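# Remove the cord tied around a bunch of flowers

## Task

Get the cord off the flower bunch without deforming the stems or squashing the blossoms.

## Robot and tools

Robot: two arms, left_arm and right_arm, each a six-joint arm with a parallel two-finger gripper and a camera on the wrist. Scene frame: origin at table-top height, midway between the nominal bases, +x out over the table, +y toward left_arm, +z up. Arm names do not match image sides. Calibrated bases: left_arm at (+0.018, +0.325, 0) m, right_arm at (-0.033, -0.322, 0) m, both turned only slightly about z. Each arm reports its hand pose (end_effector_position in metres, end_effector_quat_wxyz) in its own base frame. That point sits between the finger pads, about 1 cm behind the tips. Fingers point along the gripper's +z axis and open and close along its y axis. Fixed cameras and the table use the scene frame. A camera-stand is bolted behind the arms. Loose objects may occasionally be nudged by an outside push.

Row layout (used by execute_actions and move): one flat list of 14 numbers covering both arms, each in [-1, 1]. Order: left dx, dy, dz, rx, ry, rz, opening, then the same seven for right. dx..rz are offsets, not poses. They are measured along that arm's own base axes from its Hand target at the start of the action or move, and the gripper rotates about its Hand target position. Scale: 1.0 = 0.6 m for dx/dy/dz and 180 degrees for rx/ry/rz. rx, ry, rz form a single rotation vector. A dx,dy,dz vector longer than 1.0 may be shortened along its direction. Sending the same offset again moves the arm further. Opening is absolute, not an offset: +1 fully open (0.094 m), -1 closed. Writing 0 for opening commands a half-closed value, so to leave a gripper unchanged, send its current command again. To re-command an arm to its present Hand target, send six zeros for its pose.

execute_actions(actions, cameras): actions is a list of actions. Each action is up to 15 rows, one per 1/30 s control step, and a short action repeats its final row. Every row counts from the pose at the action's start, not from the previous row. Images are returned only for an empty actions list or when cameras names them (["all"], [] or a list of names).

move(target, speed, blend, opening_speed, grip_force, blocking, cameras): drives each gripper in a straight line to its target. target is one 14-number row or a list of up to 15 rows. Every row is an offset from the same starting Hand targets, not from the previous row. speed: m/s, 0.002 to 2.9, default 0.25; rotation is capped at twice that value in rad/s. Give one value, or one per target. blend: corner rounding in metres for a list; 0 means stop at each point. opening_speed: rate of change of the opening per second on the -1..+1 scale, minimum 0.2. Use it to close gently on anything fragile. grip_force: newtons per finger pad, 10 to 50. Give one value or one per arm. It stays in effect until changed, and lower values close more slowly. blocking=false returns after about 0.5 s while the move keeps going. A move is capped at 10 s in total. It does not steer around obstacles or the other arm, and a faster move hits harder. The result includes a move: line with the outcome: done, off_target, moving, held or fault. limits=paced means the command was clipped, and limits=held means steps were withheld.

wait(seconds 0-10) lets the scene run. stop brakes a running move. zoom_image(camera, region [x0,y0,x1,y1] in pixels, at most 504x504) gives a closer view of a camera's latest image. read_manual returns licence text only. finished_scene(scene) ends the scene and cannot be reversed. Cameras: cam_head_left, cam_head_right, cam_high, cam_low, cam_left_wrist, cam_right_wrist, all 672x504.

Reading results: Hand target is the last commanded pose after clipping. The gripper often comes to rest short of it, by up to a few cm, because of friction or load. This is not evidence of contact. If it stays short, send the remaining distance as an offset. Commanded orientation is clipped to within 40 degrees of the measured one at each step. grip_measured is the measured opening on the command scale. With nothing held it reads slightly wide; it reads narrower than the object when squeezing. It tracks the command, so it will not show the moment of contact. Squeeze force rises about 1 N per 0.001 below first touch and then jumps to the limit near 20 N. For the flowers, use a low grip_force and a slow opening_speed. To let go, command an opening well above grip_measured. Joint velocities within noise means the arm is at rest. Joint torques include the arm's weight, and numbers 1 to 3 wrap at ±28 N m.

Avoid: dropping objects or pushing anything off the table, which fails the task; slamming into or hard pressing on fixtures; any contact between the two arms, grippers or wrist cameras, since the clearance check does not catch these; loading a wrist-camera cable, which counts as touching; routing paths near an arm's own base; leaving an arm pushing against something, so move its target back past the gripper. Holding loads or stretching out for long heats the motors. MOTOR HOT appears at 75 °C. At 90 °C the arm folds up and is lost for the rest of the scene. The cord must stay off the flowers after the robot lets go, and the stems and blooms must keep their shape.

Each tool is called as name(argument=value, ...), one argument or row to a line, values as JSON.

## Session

execute_actions(
  actions=[],
)

zoom_image(
  camera="cam_head_left",
  region=[200, 150, 420, 380],
)

zoom_image(
  camera="cam_high",
  region=[240, 150, 440, 330],
)

Scene clock: 0.00 s.
left_arm: end_effector_position=(+0.3841, +0.0194, +0.1139) grip_measured=+1.000 end_effector_quat_wxyz=(+0.618, -0.043, +0.784, +0.037) | right_arm: end_effector_position=(+0.3964, -0.0244, +0.1154) grip_measured=+1.000 end_effector_quat_wxyz=(+0.617, +0.060, +0.780, -0.081)
Joint positions: left_arm=[-0.008 1.499 0.278 0.985 -0.119 -0.024 0.094] | right_arm=[0.048 1.561 0.333 0.993 0.249 0.003 0.094]
Joint velocities: within noise
Joint torques (N m): no reading
Motor temperatures (°C): left_arm=[27 30 30 25 24 26 27] | right_arm=[24 26 29 28 26 24 28]
Heat: left arm: 30 °C; right arm: 29 °C.
Hand target: left_arm +0.3870, +0.0195, +0.1222; +0.628, -0.044, +0.776, +0.036 | right_arm +0.3964, -0.0246, +0.1145; +0.615, +0.059, +0.782, -0.082
Tool commands: left_gripper/opening=+1.0 right_gripper/opening=+1.0
camera_calibration:
cam_left_wrist: T_world_to_cam=[[0.115786, -0.993208, -0.0114351, -0.0223789], [-0.627051, -0.0641618, -0.776331, 0.369655], [0.770325, 0.0970584, -0.630221, -0.138503], [0, 0, 0, 1]] pos_world=[0.341076, 0.0149337, 0.199432]
cam_right_wrist: T_world_to_cam=[[-0.189212, -0.980387, 0.0551285, 0.0440376], [-0.608716, 0.0730568, -0.790018, 0.373995], [0.770496, -0.183039, -0.6106, -0.15116], [0, 0, 0, 1]] pos_world=[0.352458, -0.0118172, 0.200736]

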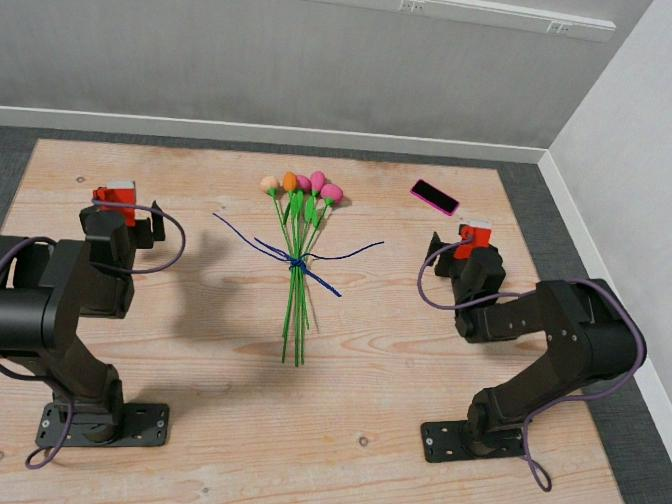

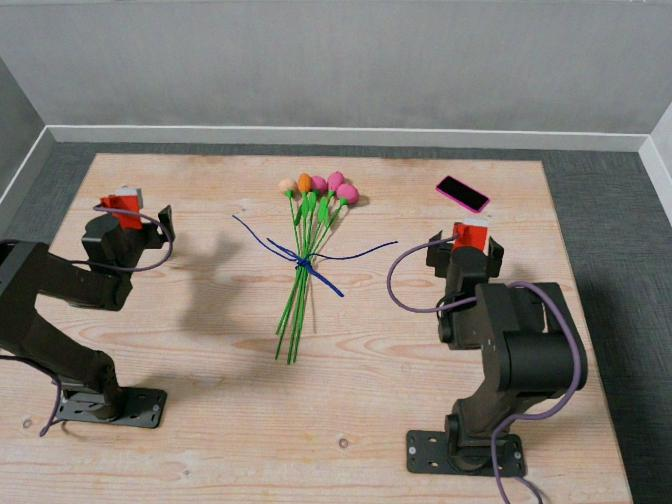

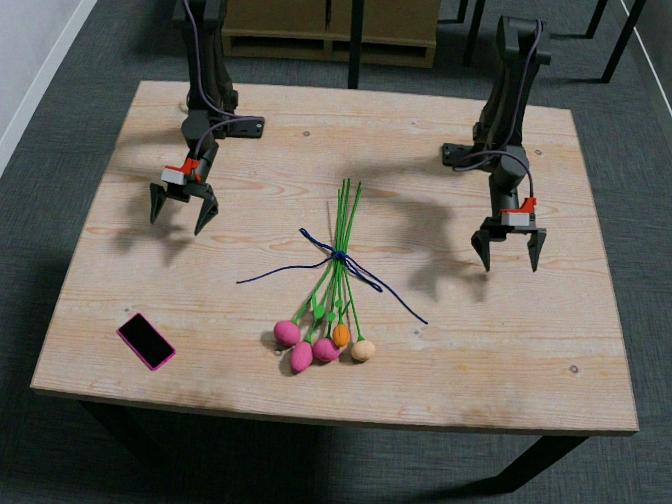

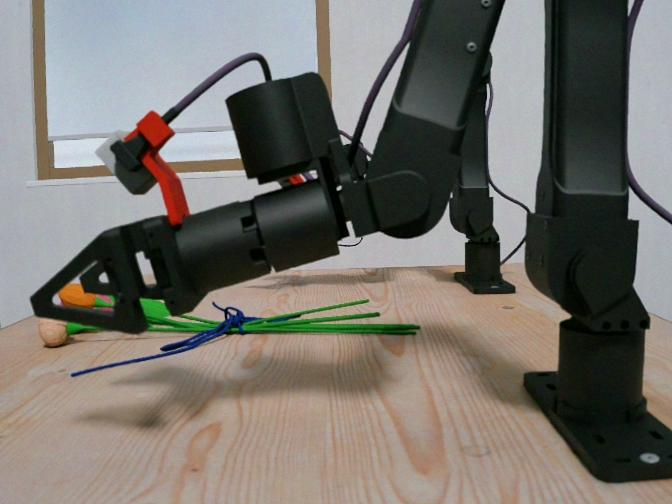

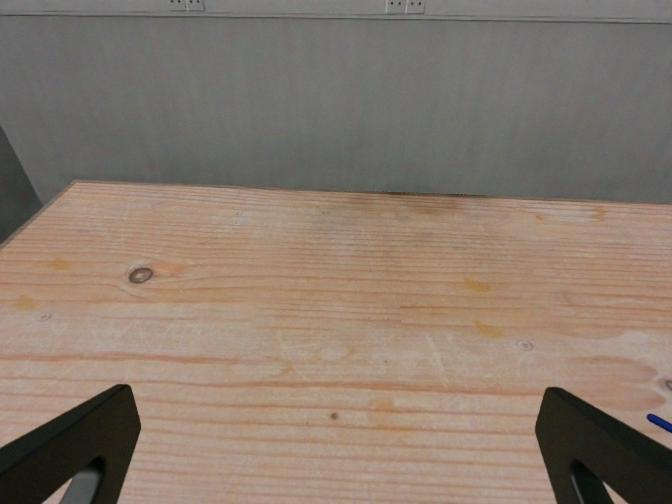

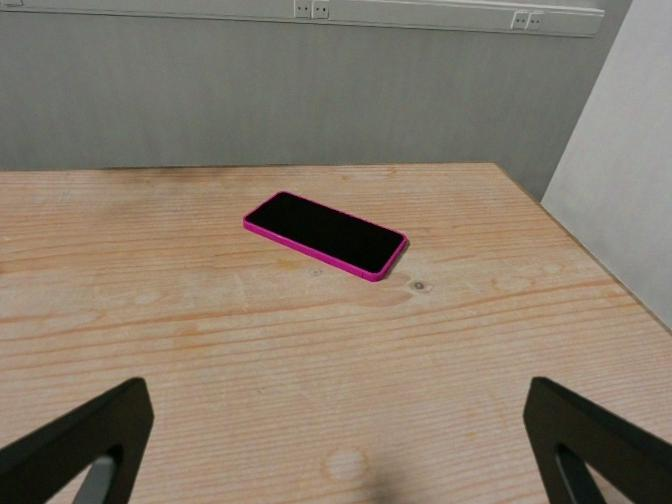

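Scaled by 2.191 from the camera's 672x504 image, which has a finer 960x720 frame.

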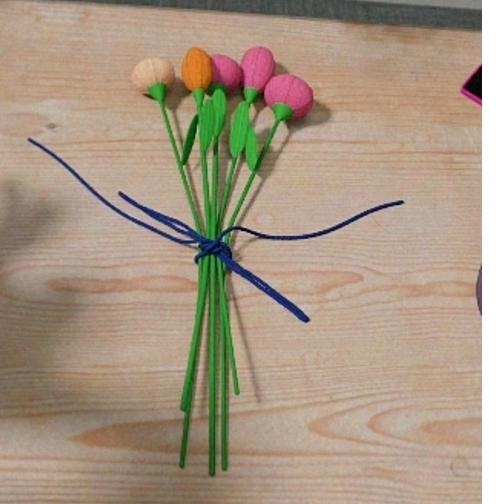

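Scaled by 2.520 from the camera's 672x504 image, which has a finer 960x720 frame.

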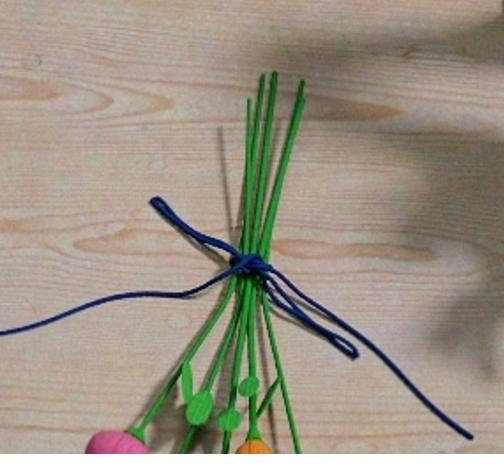

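move(
  target=[0.1117,-0.2722,-0.0537,-0.2239,0.3834,0.2210,-0.1,0.0777,0.2643,-0.0408,0.2954,0.3310,-0.2789,-0.1],
  cameras=["cam_left_wrist","cam_right_wrist","cam_low"],
  speed=0.25,
  grip_force=30,
)

Scene clock: 6.57 s.
left_arm: end_effector_position=(+0.4499, -0.1458, +0.0890) grip_measured=-0.098 end_effector_quat_wxyz=(-0.001, -0.447, +0.894, +0.000) | right_arm: end_effector_position=(+0.4436, +0.1362, +0.1011) grip_measured=-0.098 end_effector_quat_wxyz=(+0.013, +0.554, +0.832, +0.014)
Joint positions: left_arm=[-0.315 2.477 2.47 -1.564 0.002 -1.242 0.042] | right_arm=[0.297 2.358 2.303 -1.479 0.003 1.471 0.042]
Joint torques (N m): left_arm=[0.46 -13.29 8.99 0.09 0.02 -0.11] | right_arm=[-0.55 -11.51 7.66 0.18 -0.09 0.07]
Heat: left arm: 31 °C; right arm: 30 °C.
Hand target: left_arm +0.4540, -0.1438, +0.0899; +0.000, -0.454, +0.891, +0.000 | right_arm +0.4432, +0.1339, +0.0903; -0.001, +0.562, +0.827, +0.000
Off the commanded pose: left_arm 0.005 m, 1 deg | right_arm 0.011 m, 2 deg.
joint sent to its limit (left arm) — joint 4 (wrist pitch), lower limit. The joint targets still meet the commanded pose.
grip_force (N): 30, 30
move: off_target (right_arm)
camera_calibration:
cam_left_wrist: T_world_to_cam=[[0.796142, -0.605094, -0.00437331, -0.444441], [-0.54365, -0.718434, 0.433932, 0.140389], [-0.265712, -0.343094, -0.900935, 0.237154], [0, 0, 0, 1]] pos_world=[0.493175, -0.0867026, 0.150798]
cam_right_wrist: T_world_to_cam=[[-0.920641, -0.388275, -0.0407739, 0.464761], [-0.369578, 0.833088, 0.411553, 0.0486585], [-0.125828, 0.393962, -0.910473, 0.182463], [0, 0, 0, 1]] pos_world=[0.46882, 0.0680353, 0.165052]
Images, in order (width x height): cam_low 672x504, cam_left_wrist 672x504, cam_right_wrist 672x504.

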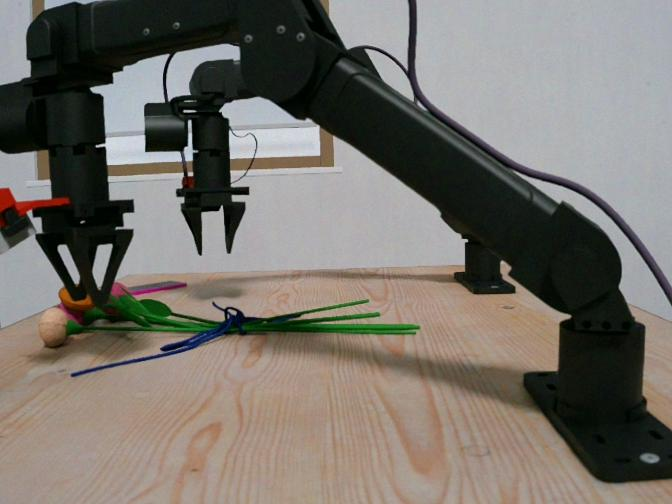

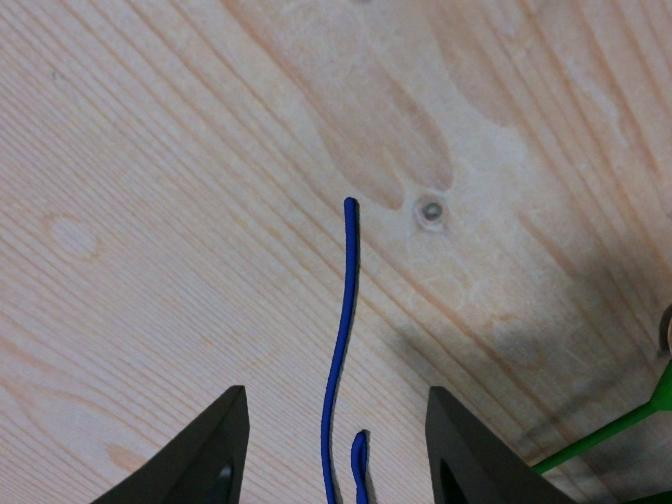

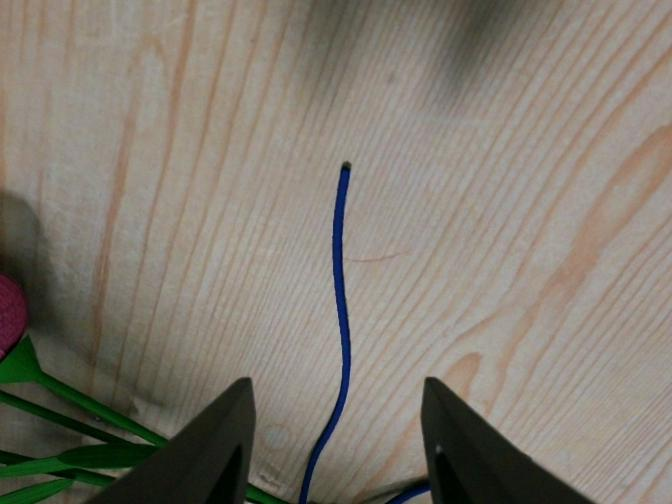

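move(
  target=[0.0045,-0.003,-0.108,0,0,0,-0.2,0.0087,-0.0195,-0.109,0,0,0,-0.2],
  cameras=["cam_left_wrist","cam_right_wrist"],
  speed=0.12,
)

Scene clock: 8.47 s.
left_arm: end_effector_position=(+0.4561, -0.1479, +0.0272) grip_measured=-0.198 end_effector_quat_wxyz=(-0.001, -0.448, +0.894, +0.000) | right_arm: end_effector_position=(+0.4513, +0.1250, +0.0439) grip_measured=-0.198 end_effector_quat_wxyz=(+0.012, +0.562, +0.827, +0.014)
Joint positions: left_arm=[-0.315 2.477 2.223 -1.318 0.002 -1.244 0.038] | right_arm=[0.269 2.359 2.077 -1.252 0.001 1.463 0.038]
Joint torques (N m): left_arm=[0.35 -15.23 5.38 0.4 0.07 -0.05] | right_arm=[-0.55 -12.21 4.51 0.47 -0.05 -0.09]
Heat: left arm: 31 °C; right arm: 30 °C.
Hand target: left_arm +0.4567, -0.1456, +0.0251; +0.000, -0.454, +0.891, +0.000 | right_arm +0.4484, +0.1224, +0.0249; -0.001, +0.562, +0.827, +0.000
Off the commanded pose: left_arm 0.003 m, 1 deg | right_arm 0.019 m, 2 deg.
grip_force (N): 30, 30
move: off_target (right_arm)
camera_calibration:
cam_left_wrist: T_world_to_cam=[[0.797285, -0.603584, -0.00484156, -0.451312], [-0.541871, -0.719255, 0.434796, 0.168026], [-0.265918, -0.344033, -0.900516, 0.182384], [0, 0, 0, 1]] pos_world=[0.499372, -0.0888048, 0.0889978]
cam_right_wrist: T_world_to_cam=[[-0.92833, -0.369543, -0.0405094, 0.466307], [-0.352369, 0.839945, 0.412708, 0.0757321], [-0.118488, 0.397404, -0.909962, 0.132003], [0, 0, 0, 1]] pos_world=[0.475213, 0.0562514, 0.107752]
Images, in order (width x height): cam_left_wrist 672x504, cam_right_wrist 672x504.

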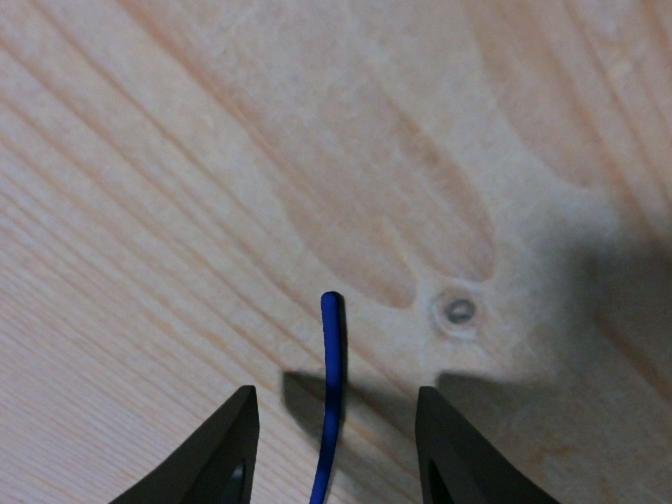

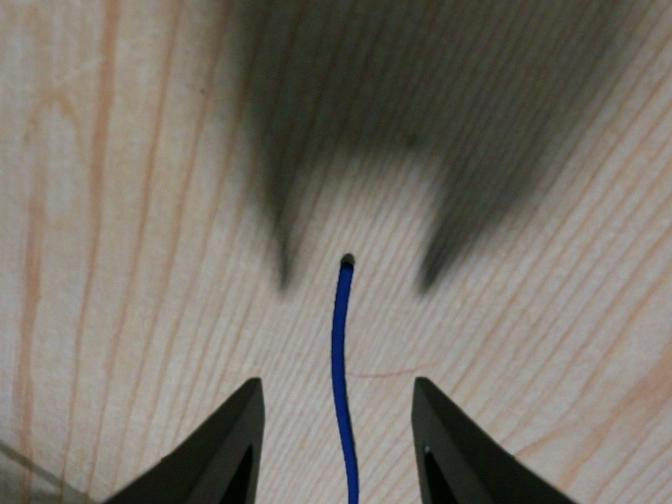

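move(
  target=[0,0,-0.026,0,0,0,-0.3,0.0,0.0,-0.055,0,0,0,-0.3],
  cameras=["cam_left_wrist","cam_right_wrist"],
  speed=0.08,
)

Scene clock: 9.50 s.
left_arm: end_effector_position=(+0.4554, -0.1479, +0.0165) grip_measured=-0.298 end_effector_quat_wxyz=(-0.002, -0.448, +0.894, +0.000) | right_arm: end_effector_position=(+0.4504, +0.1249, +0.0183) grip_measured=-0.298 end_effector_quat_wxyz=(+0.011, +0.562, +0.827, +0.013)
Joint positions: left_arm=[-0.315 2.477 2.181 -1.277 0.003 -1.244 0.033] | right_arm=[0.269 2.368 1.992 -1.16 0 1.463 0.033]
Joint torques (N m): left_arm=[0.17 -14.67 4.57 0.56 -0.01 -0.06] | right_arm=[-0.42 -11.15 3.75 0.66 -0.07 -0.08]
Heat: left arm: 31 °C; right arm: 30 °C.
Hand target: left_arm +0.4566, -0.1456, +0.0095; +0.000, -0.454, +0.891, +0.000 | right_arm +0.4483, +0.1223, -0.0082; -0.001, +0.562, +0.827, +0.000
Off the commanded pose: left_arm 0.007 m, 1 deg | right_arm 0.027 m, 2 deg.
grip_force (N): 30, 30
move: off_target (right_arm)
camera_calibration:
cam_left_wrist: T_world_to_cam=[[0.797514, -0.603275, -0.0055507, -0.450856], [-0.540953, -0.719139, 0.43613, 0.171958], [-0.267098, -0.344817, -0.899866, 0.172911], [0, 0, 0, 1]] pos_world=[0.49877, -0.0887063, 0.0780983]
cam_right_wrist: T_world_to_cam=[[-0.928267, -0.369928, -0.0383944, 0.464304], [-0.351756, 0.839736, 0.413656, 0.0857406], [-0.120782, 0.397488, -0.909623, 0.109709], [0, 0, 0, 1]] pos_world=[0.474408, 0.0561514, 0.0821536]
Images, in order (width x height): cam_left_wrist 672x504, cam_right_wrist 672x504.

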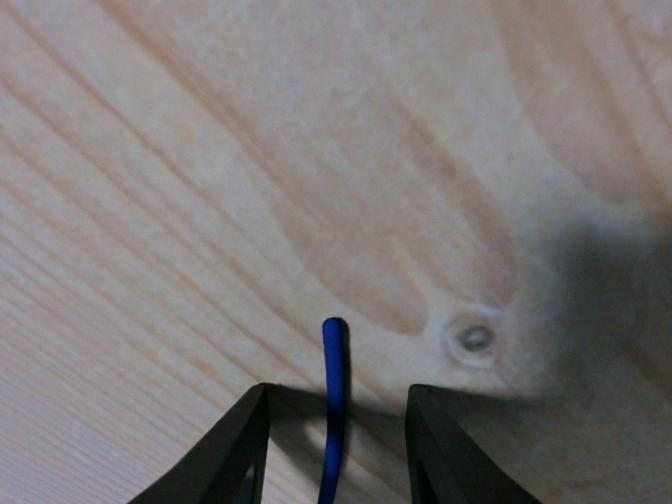

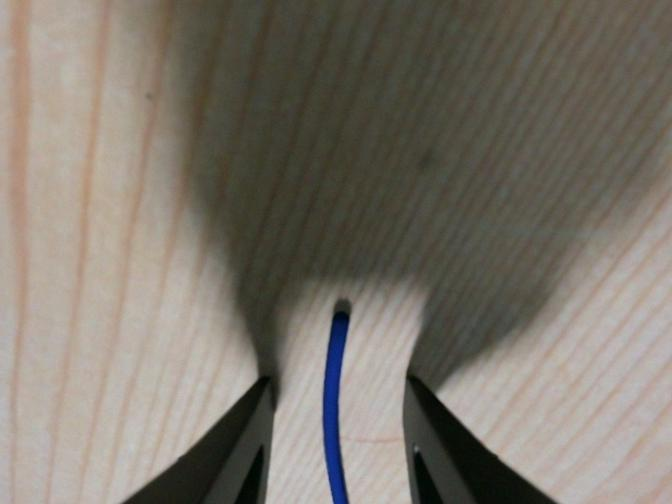

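move(
  target=[
    [0,0,-0.007,0,0,0,-0.3,0.0,0.0,-0.008,0,0,0,-0.3],
    [0,0,-0.007,0,0,0,-1,0.0,0.0,-0.008,0,0,0,-1],
  ],
  cameras=["cam_left_wrist","cam_right_wrist"],
  speed=0.06,
)

Scene clock: 12.23 s.
left_arm: end_effector_position=(+0.4573, -0.1489, +0.0156) grip_measured=-0.920 end_effector_quat_wxyz=(+0.000, -0.448, +0.894, -0.004) | right_arm: end_effector_position=(+0.4483, +0.1243, +0.0174) grip_measured=-0.924 end_effector_quat_wxyz=(+0.009, +0.562, +0.827, +0.010)
Joint positions: left_arm=[-0.315 2.477 2.177 -1.265 0.005 -1.245 0.004] | right_arm=[0.269 2.368 1.989 -1.164 0 1.462 0.004]
Joint torques (N m): left_arm=[0.29 -14.65 3.92 0.62 -0.01 -0.08] | right_arm=[-0.53 -10.89 3.04 0.84 -0.06 -0.05]
Heat: left arm: 31 °C; right arm: 30 °C.
Hand target: left_arm +0.4567, -0.1456, +0.0054; +0.000, -0.454, +0.891, +0.000 | right_arm +0.4483, +0.1224, -0.0130; -0.001, +0.562, +0.827, +0.000
Off the commanded pose: left_arm 0.011 m, 1 deg | right_arm 0.030 m, 2 deg.
grip_force (N): 30, 30
move: off_target (left_arm, right_arm); target 2's new opening was sent with right_arm's hand 0.031 m and 2 deg from that target
camera_calibration:
cam_left_wrist: T_world_to_cam=[[0.797779, -0.602942, 0.00298146, -0.453096], [-0.543854, -0.717444, 0.435312, 0.174177], [-0.260329, -0.348905, -0.900274, 0.168571], [0, 0, 0, 1]] pos_world=[0.500081, -0.0894137, 0.0772895]
cam_right_wrist: T_world_to_cam=[[-0.928409, -0.370315, -0.0303952, 0.462148], [-0.348827, 0.840508, 0.414568, 0.0844558], [-0.127973, 0.395491, -0.909511, 0.112286], [0, 0, 0, 1]] pos_world=[0.472892, 0.0557466, 0.0811596]
Images, in order (width x height): cam_left_wrist 672x504, cam_right_wrist 672x504.

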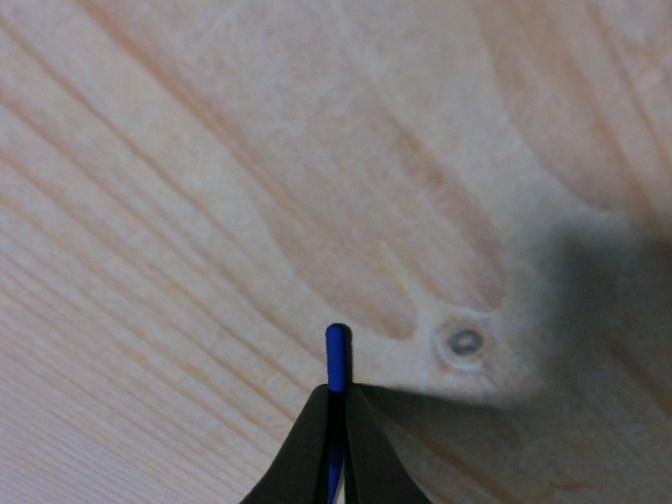

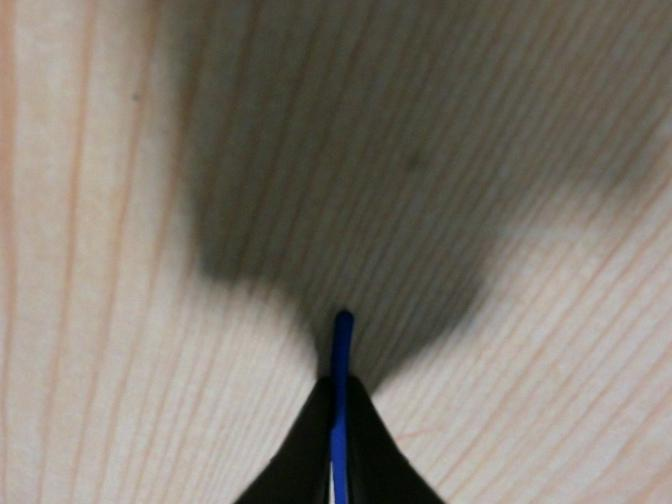

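move(
  target=[-0.203,0.063,0.045,0,0,0.144,-1,-0.105,-0.012,0.06,0,0,-0.078,-1],
  cameras=["cam_head_left","cam_head_right","cam_low"],
  speed=0.08,
)

Scene clock: 16.10 s.
left_arm: end_effector_position=(+0.3338, -0.1087, +0.0225) grip_measured=-0.922 end_effector_quat_wxyz=(-0.011, -0.638, +0.770, +0.013) | right_arm: end_effector_position=(+0.3982, +0.1158, +0.0172) grip_measured=-0.926 end_effector_quat_wxyz=(+0.007, +0.656, +0.755, +0.010)
Joint positions: left_arm=[-0.315 1.974 1.374 -1.005 0.005 -1.699 0.004] | right_arm=[0.281 2.16 1.637 -1.023 0 1.711 0.003]
Joint torques (N m): left_arm=[-0.03 -14.3 4.93 0.29 -0.04 -0.12] | right_arm=[0.61 -16.09 3.73 0.06 -0.05 0.12]
Heat: left arm: 32 °C; right arm: 30 °C.
Hand target: left_arm +0.3348, -0.1078, +0.0323; +0.000, -0.642, +0.767, +0.000 | right_arm +0.3853, +0.1152, +0.0230; -0.001, +0.659, +0.752, +0.000
Off the commanded pose: left_arm 0.010 m, 2 deg | right_arm 0.014 m, 1 deg.
grip_force (N): 30, 30
move: off_target (right_arm)
Images, in order (width x height): cam_head_left 672x504, cam_head_right 672x504, cam_low 672x504.

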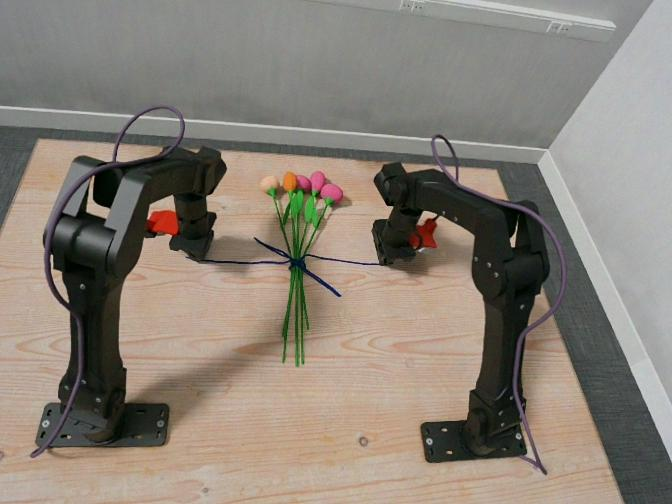

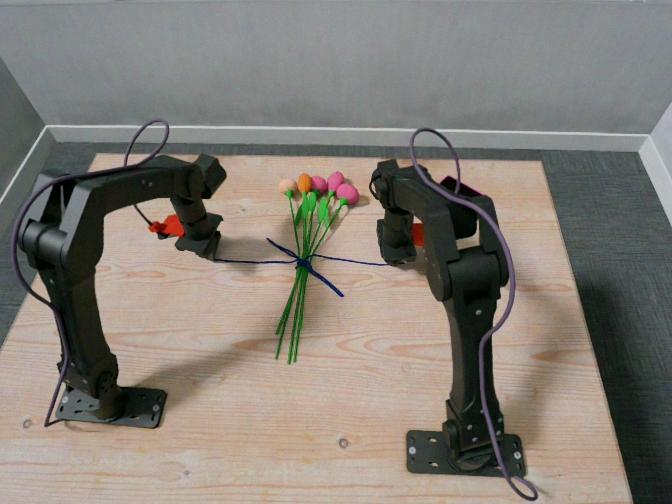

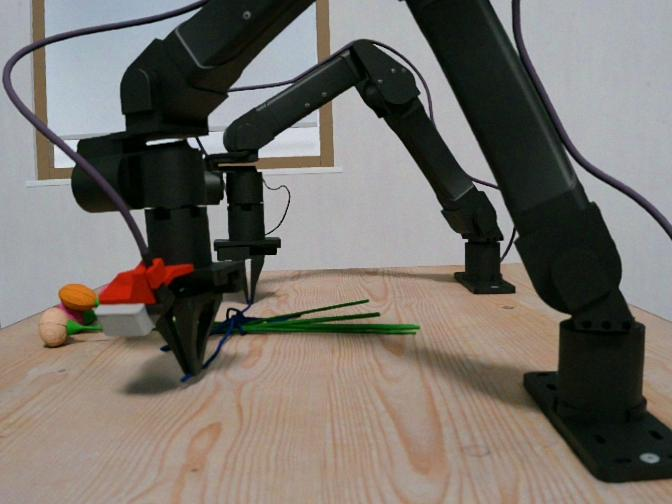

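move(
  target=[0.0,0.133,0.0,0,0,0,-1,-0.013,-0.133,0.005,0,0,0,-1],
  cameras=["cam_head_left","cam_head_right","cam_low"],
  speed=0.07,
)

Scene clock: 18.03 s.
left_arm: end_effector_position=(+0.3333, -0.0299, +0.0228) grip_measured=-0.922 end_effector_quat_wxyz=(-0.015, -0.644, +0.765, +0.010) | right_arm: end_effector_position=(+0.3787, +0.0378, +0.0169) grip_measured=-0.926 end_effector_quat_wxyz=(-0.012, +0.660, +0.751, -0.005)
Joint positions: left_arm=[-0.089 1.918 1.297 -0.986 0.007 -1.487 0.004] | right_arm=[0.092 2.078 1.507 -1.023 -0.01 1.535 0.003]
Joint torques (N m): left_arm=[0.25 -13.91 4.98 0.33 -0.02 0.04] | right_arm=[-0.18 -15.97 3.86 0.3 0.05 -0.04]
Heat: left arm: 32 °C; right arm: 30 °C.
Hand target: left_arm +0.3348, -0.0281, +0.0322; +0.000, -0.642, +0.767, +0.000 | right_arm +0.3775, +0.0354, +0.0260; -0.001, +0.659, +0.752, +0.000
Off the commanded pose: left_arm 0.010 m, 2 deg | right_arm 0.009 m, 1 deg.
grip_force (N): 30, 30
move: done
Images, in order (width x height): cam_head_left 672x504, cam_head_right 672x504, cam_low 672x504.

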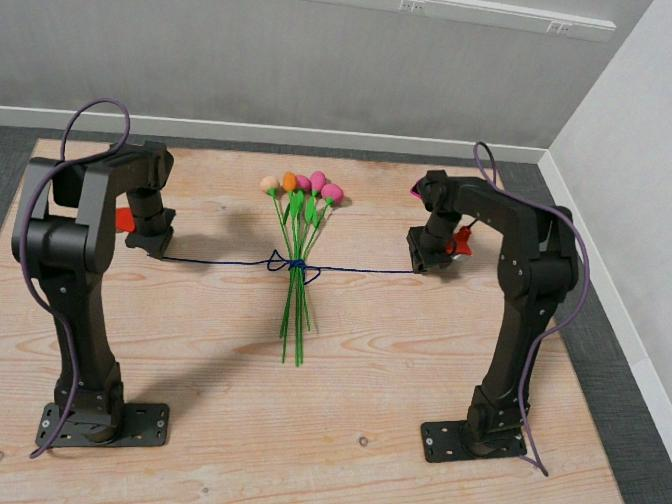

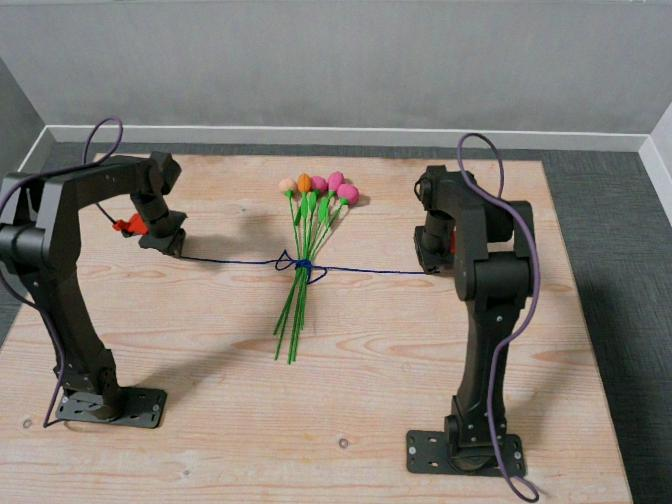

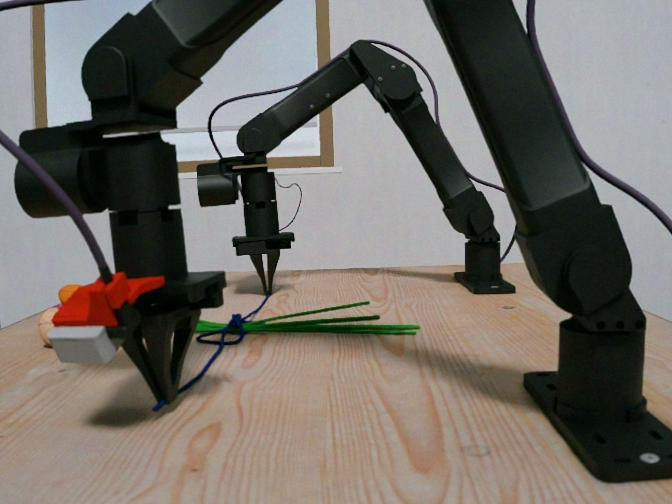

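move(
  target=[0.0,0.075,0.0,0,0,0,-1,-0.003,-0.075,0.003,0,0,0,-1],
  cameras=["cam_head_left","cam_head_right","cam_high"],
  speed=0.06,
)

zoom_image(
  camera="cam_head_left",
  region=[250, 230, 350, 300],
)

zoom_image(
  camera="cam_high",
  region=[290, 220, 390, 290],
)

Scene clock: 19.60 s.
left_arm: end_effector_position=(+0.3345, +0.0147, +0.0228) grip_measured=-0.922 end_effector_quat_wxyz=(-0.016, -0.644, +0.765, +0.008) | right_arm: end_effector_position=(+0.3772, -0.0072, +0.0185) grip_measured=-0.926 end_effector_quat_wxyz=(-0.013, +0.660, +0.751, -0.004)
Joint positions: left_arm=[0.045 1.918 1.297 -0.986 0.007 -1.353 0.004] | right_arm=[-0.027 2.064 1.493 -1.023 -0.01 1.416 0.003]
Joint torques (N m): left_arm=[0.21 -14.2 4.68 0.32 -0.08 -0.04] | right_arm=[-0.14 -15.91 3.88 0.3 0.04 -0.03]
Heat: left arm: 32 °C; right arm: 30 °C.
Hand target: left_arm +0.3347, +0.0169, +0.0322; +0.000, -0.642, +0.767, +0.000 | right_arm +0.3756, -0.0097, +0.0278; -0.001, +0.659, +0.752, +0.000
Off the commanded pose: left_arm 0.010 m, 2 deg | right_arm 0.010 m, 1 deg.
grip_force (N): 30, 30
move: done
Images, in order (width x height): cam_head_left 672x504, cam_head_right 672x504, cam_high 672x504.

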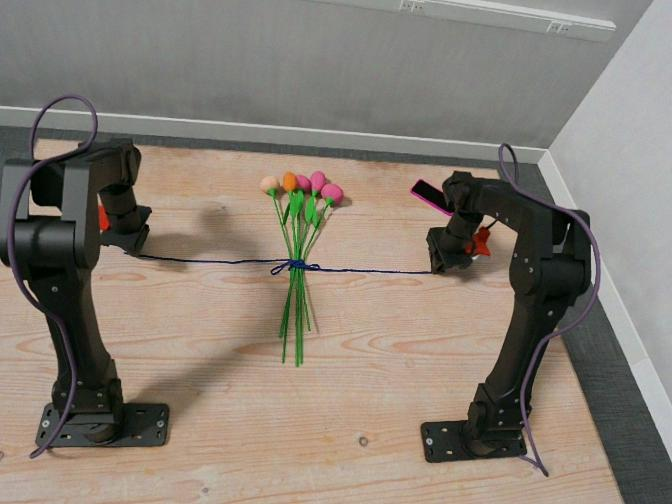

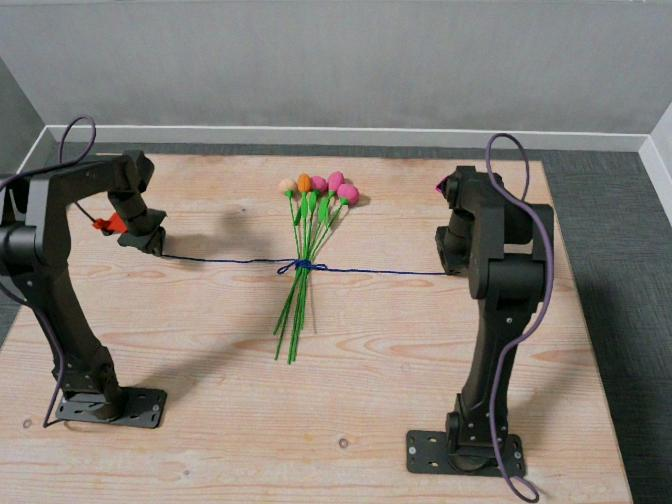

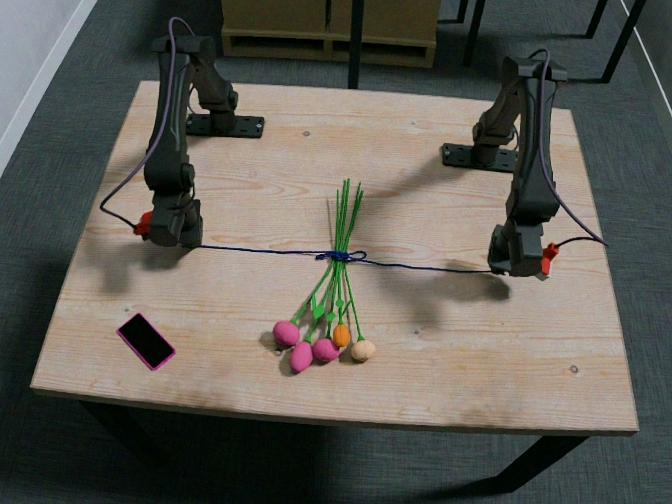

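Scaled by 5.040 from the camera's 672x504 image, which has a finer 960x720 frame.

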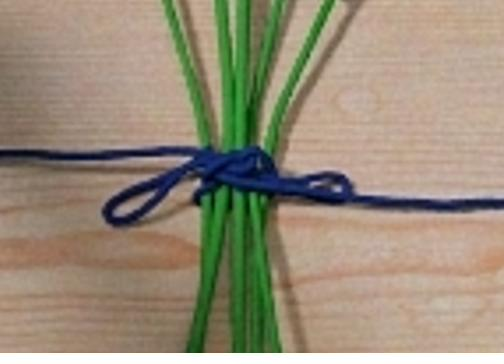

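Scaled by 5.040 from the camera's 672x504 image, which has a finer 960x720 frame.

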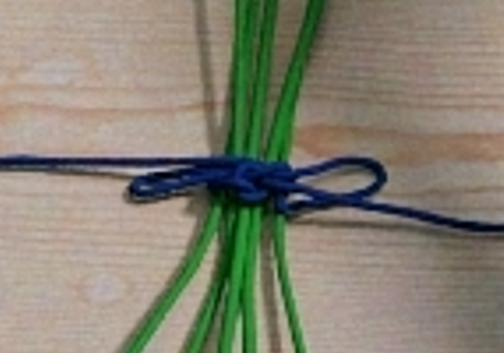

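move(
  target=[-0.003,0.05,0.0,0,0,0,-1,-0.005,-0.05,0.003,0,0,0,-1],
  cameras=["cam_head_left","cam_high"],
  speed=0.05,
)

zoom_image(
  camera="cam_head_left",
  region=[250, 230, 350, 300],
)

zoom_image(
  camera="cam_high",
  region=[290, 220, 390, 290],
)

Scene clock: 21.07 s.
left_arm: end_effector_position=(+0.3319, +0.0443, +0.0228) grip_measured=-0.922 end_effector_quat_wxyz=(-0.017, -0.643, +0.765, +0.006) | right_arm: end_effector_position=(+0.3762, -0.0370, +0.0210) grip_measured=-0.926 end_effector_quat_wxyz=(-0.010, +0.660, +0.751, -0.001)
Joint positions: left_arm=[0.134 1.918 1.297 -0.986 0.007 -1.264 0.004] | right_arm=[-0.106 2.058 1.493 -1.023 -0.01 1.336 0.003]
Joint torques (N m): left_arm=[0.24 -13.98 5.15 0.28 -0.03 0.05] | right_arm=[-0.23 -15.66 3.88 0.25 0.05 -0.11]
Heat: left arm: 32 °C; right arm: 30 °C.
Hand target: left_arm +0.3329, +0.0469, +0.0322; +0.000, -0.642, +0.767, +0.000 | right_arm +0.3727, -0.0397, +0.0296; -0.001, +0.659, +0.752, +0.000
Off the commanded pose: left_arm 0.010 m, 2 deg | right_arm 0.010 m, 1 deg.
grip_force (N): 30, 30
move: done
Images, in order (width x height): cam_head_left 672x504, cam_high 672x504.

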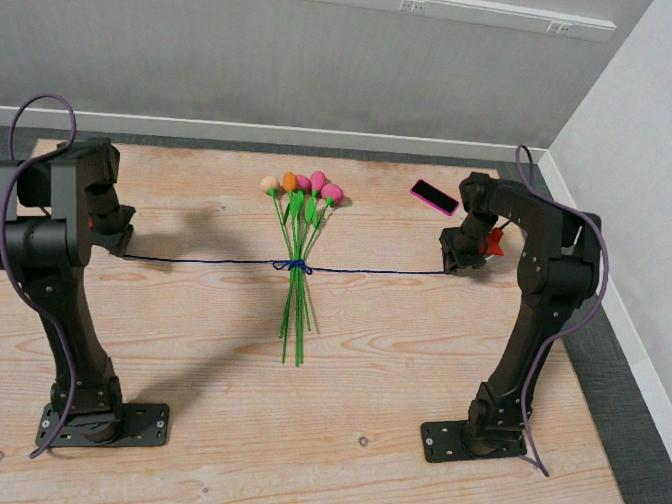

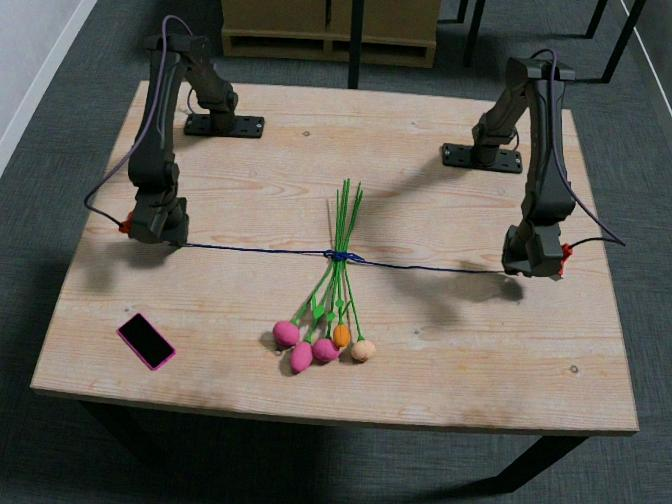

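Scaled by 5.040 from the camera's 672x504 image, which has a finer 960x720 frame.

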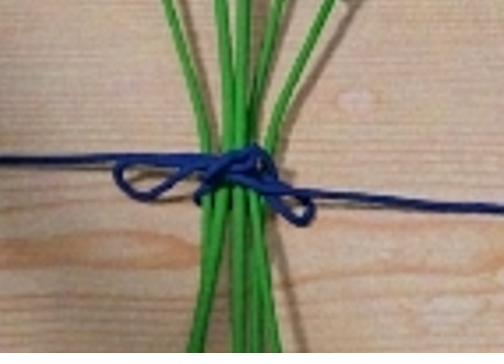

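Scaled by 5.040 from the camera's 672x504 image, which has a finer 960x720 frame.

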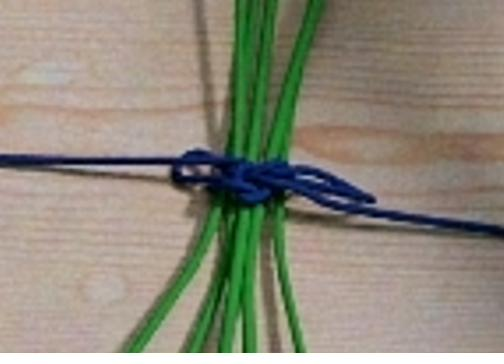

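move(
  target=[-0.003,0.045,0.0,0,0,0,-1,-0.003,-0.045,0.003,0,0,0,-1],
  cameras=["cam_head_left","cam_high"],
  speed=0.05,
)

zoom_image(
  camera="cam_head_left",
  region=[250, 230, 350, 300],
)

zoom_image(
  camera="cam_high",
  region=[290, 220, 390, 290],
)

Scene clock: 22.33 s.
left_arm: end_effector_position=(+0.3274, +0.0705, +0.0228) grip_measured=-0.922 end_effector_quat_wxyz=(-0.017, -0.643, +0.765, +0.005) | right_arm: end_effector_position=(+0.3725, -0.0642, +0.0210) grip_measured=-0.926 end_effector_quat_wxyz=(-0.010, +0.660, +0.751, +0.000)
Joint positions: left_arm=[0.213 1.918 1.297 -0.986 0.007 -1.185 0.004] | right_arm=[-0.178 2.058 1.493 -1.023 -0.01 1.264 0.003]
Joint torques (N m): left_arm=[0.55 -12.71 6.11 0.24 -0.02 -0.01] | right_arm=[-0.21 -15.2 4.9 0.19 0.04 -0.09]
Heat: left arm: 32 °C; right arm: 30 °C.
Hand target: left_arm +0.3311, +0.0739, +0.0322; +0.000, -0.642, +0.767, +0.000 | right_arm +0.3708, -0.0668, +0.0314; -0.001, +0.659, +0.752, +0.000
Off the commanded pose: left_arm 0.011 m, 2 deg | right_arm 0.011 m, 1 deg.
grip_force (N): 30, 30
move: off_target (left_arm, right_arm)
Images, in order (width x height): cam_head_left 672x504, cam_high 672x504.

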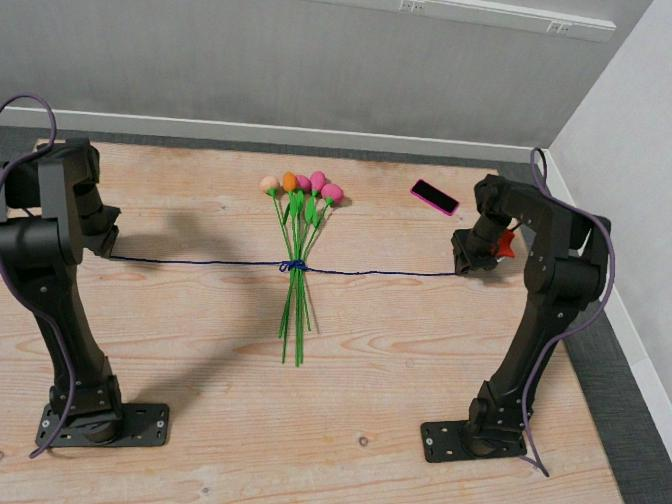

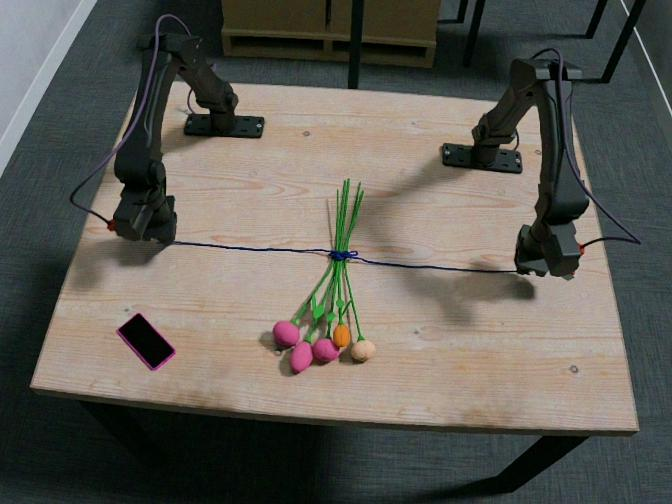

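Scaled by 5.040 from the camera's 672x504 image, which has a finer 960x720 frame.

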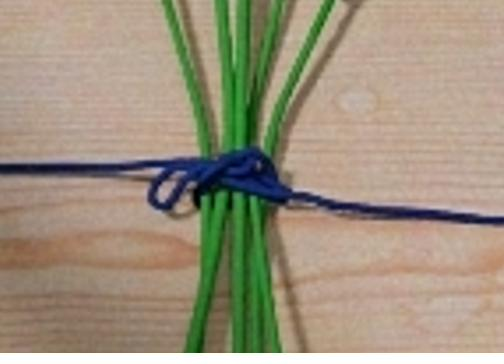

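Scaled by 5.040 from the camera's 672x504 image, which has a finer 960x720 frame.

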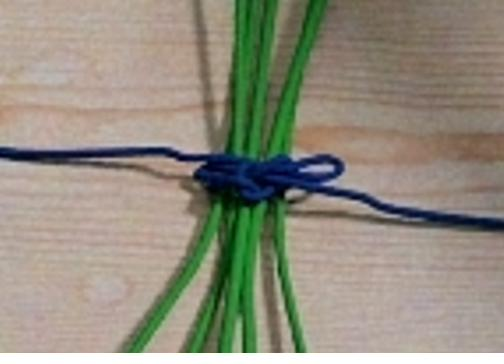

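move(
  target=[-0.003,0.035,0.0,0,0,0,-1,-0.003,-0.035,0.0,0,0,0,-1],
  cameras=["cam_head_left","cam_high"],
  speed=0.04,
)

zoom_image(
  camera="cam_head_left",
  region=[250, 230, 350, 300],
)

zoom_image(
  camera="cam_high",
  region=[290, 220, 390, 290],
)

Scene clock: 23.57 s.
left_arm: end_effector_position=(+0.3225, +0.0902, +0.0228) grip_measured=-0.922 end_effector_quat_wxyz=(-0.018, -0.643, +0.765, +0.004) | right_arm: end_effector_position=(+0.3685, -0.0841, +0.0210) grip_measured=-0.926 end_effector_quat_wxyz=(-0.010, +0.660, +0.751, +0.000)
Joint positions: left_arm=[0.274 1.918 1.297 -0.986 0.007 -1.124 0.004] | right_arm=[-0.232 2.058 1.493 -1.023 -0.01 1.209 0.003]
Joint torques (N m): left_arm=[0.24 -11.66 7.27 0.23 -0.08 0.01] | right_arm=[-0.36 -14.26 6.06 0.11 0.05 -0.08]
Heat: left arm: 32 °C; right arm: 30 °C.
Hand target: left_arm +0.3293, +0.0949, +0.0322; +0.000, -0.642, +0.767, +0.000 | right_arm +0.3691, -0.0877, +0.0314; -0.001, +0.659, +0.752, +0.000
Off the commanded pose: left_arm 0.013 m, 2 deg | right_arm 0.011 m, 1 deg.
grip_force (N): 30, 30
move: off_target (left_arm, right_arm)
Images, in order (width x height): cam_head_left 672x504, cam_high 672x504.

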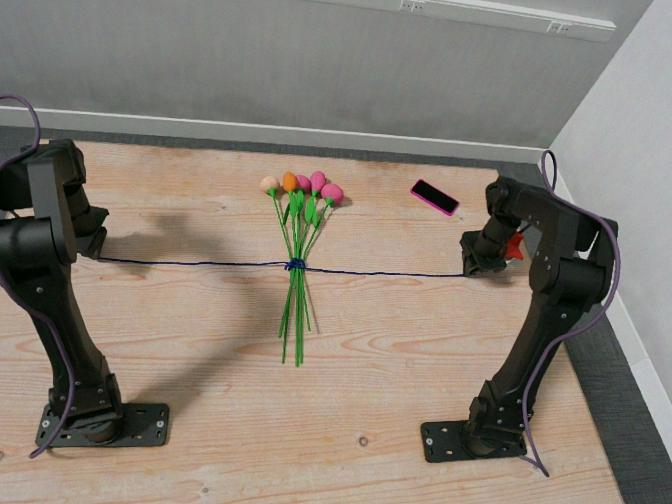

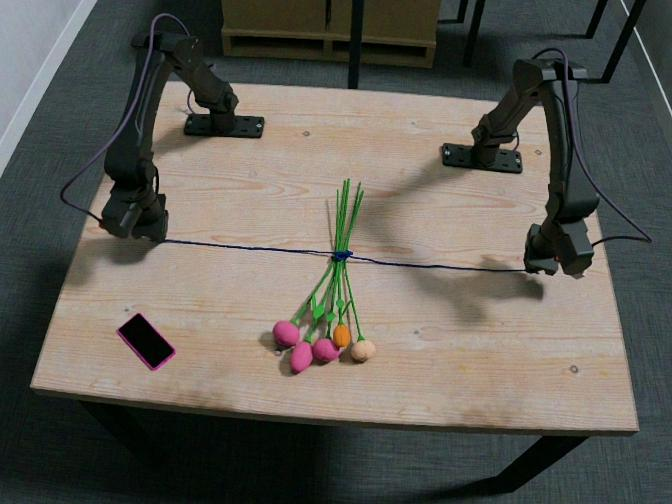

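Scaled by 5.040 from the camera's 672x504 image, which has a finer 960x720 frame.

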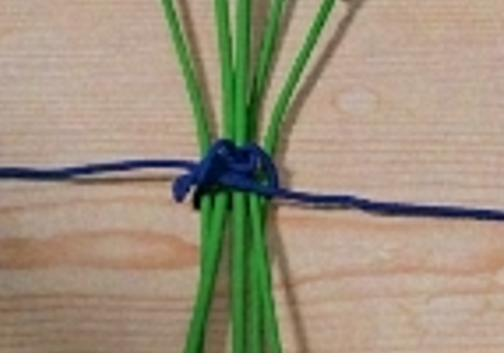

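Scaled by 5.040 from the camera's 672x504 image, which has a finer 960x720 frame.

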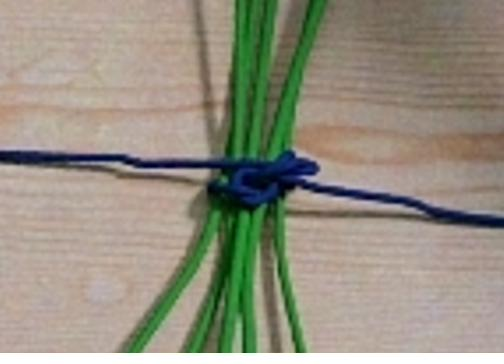

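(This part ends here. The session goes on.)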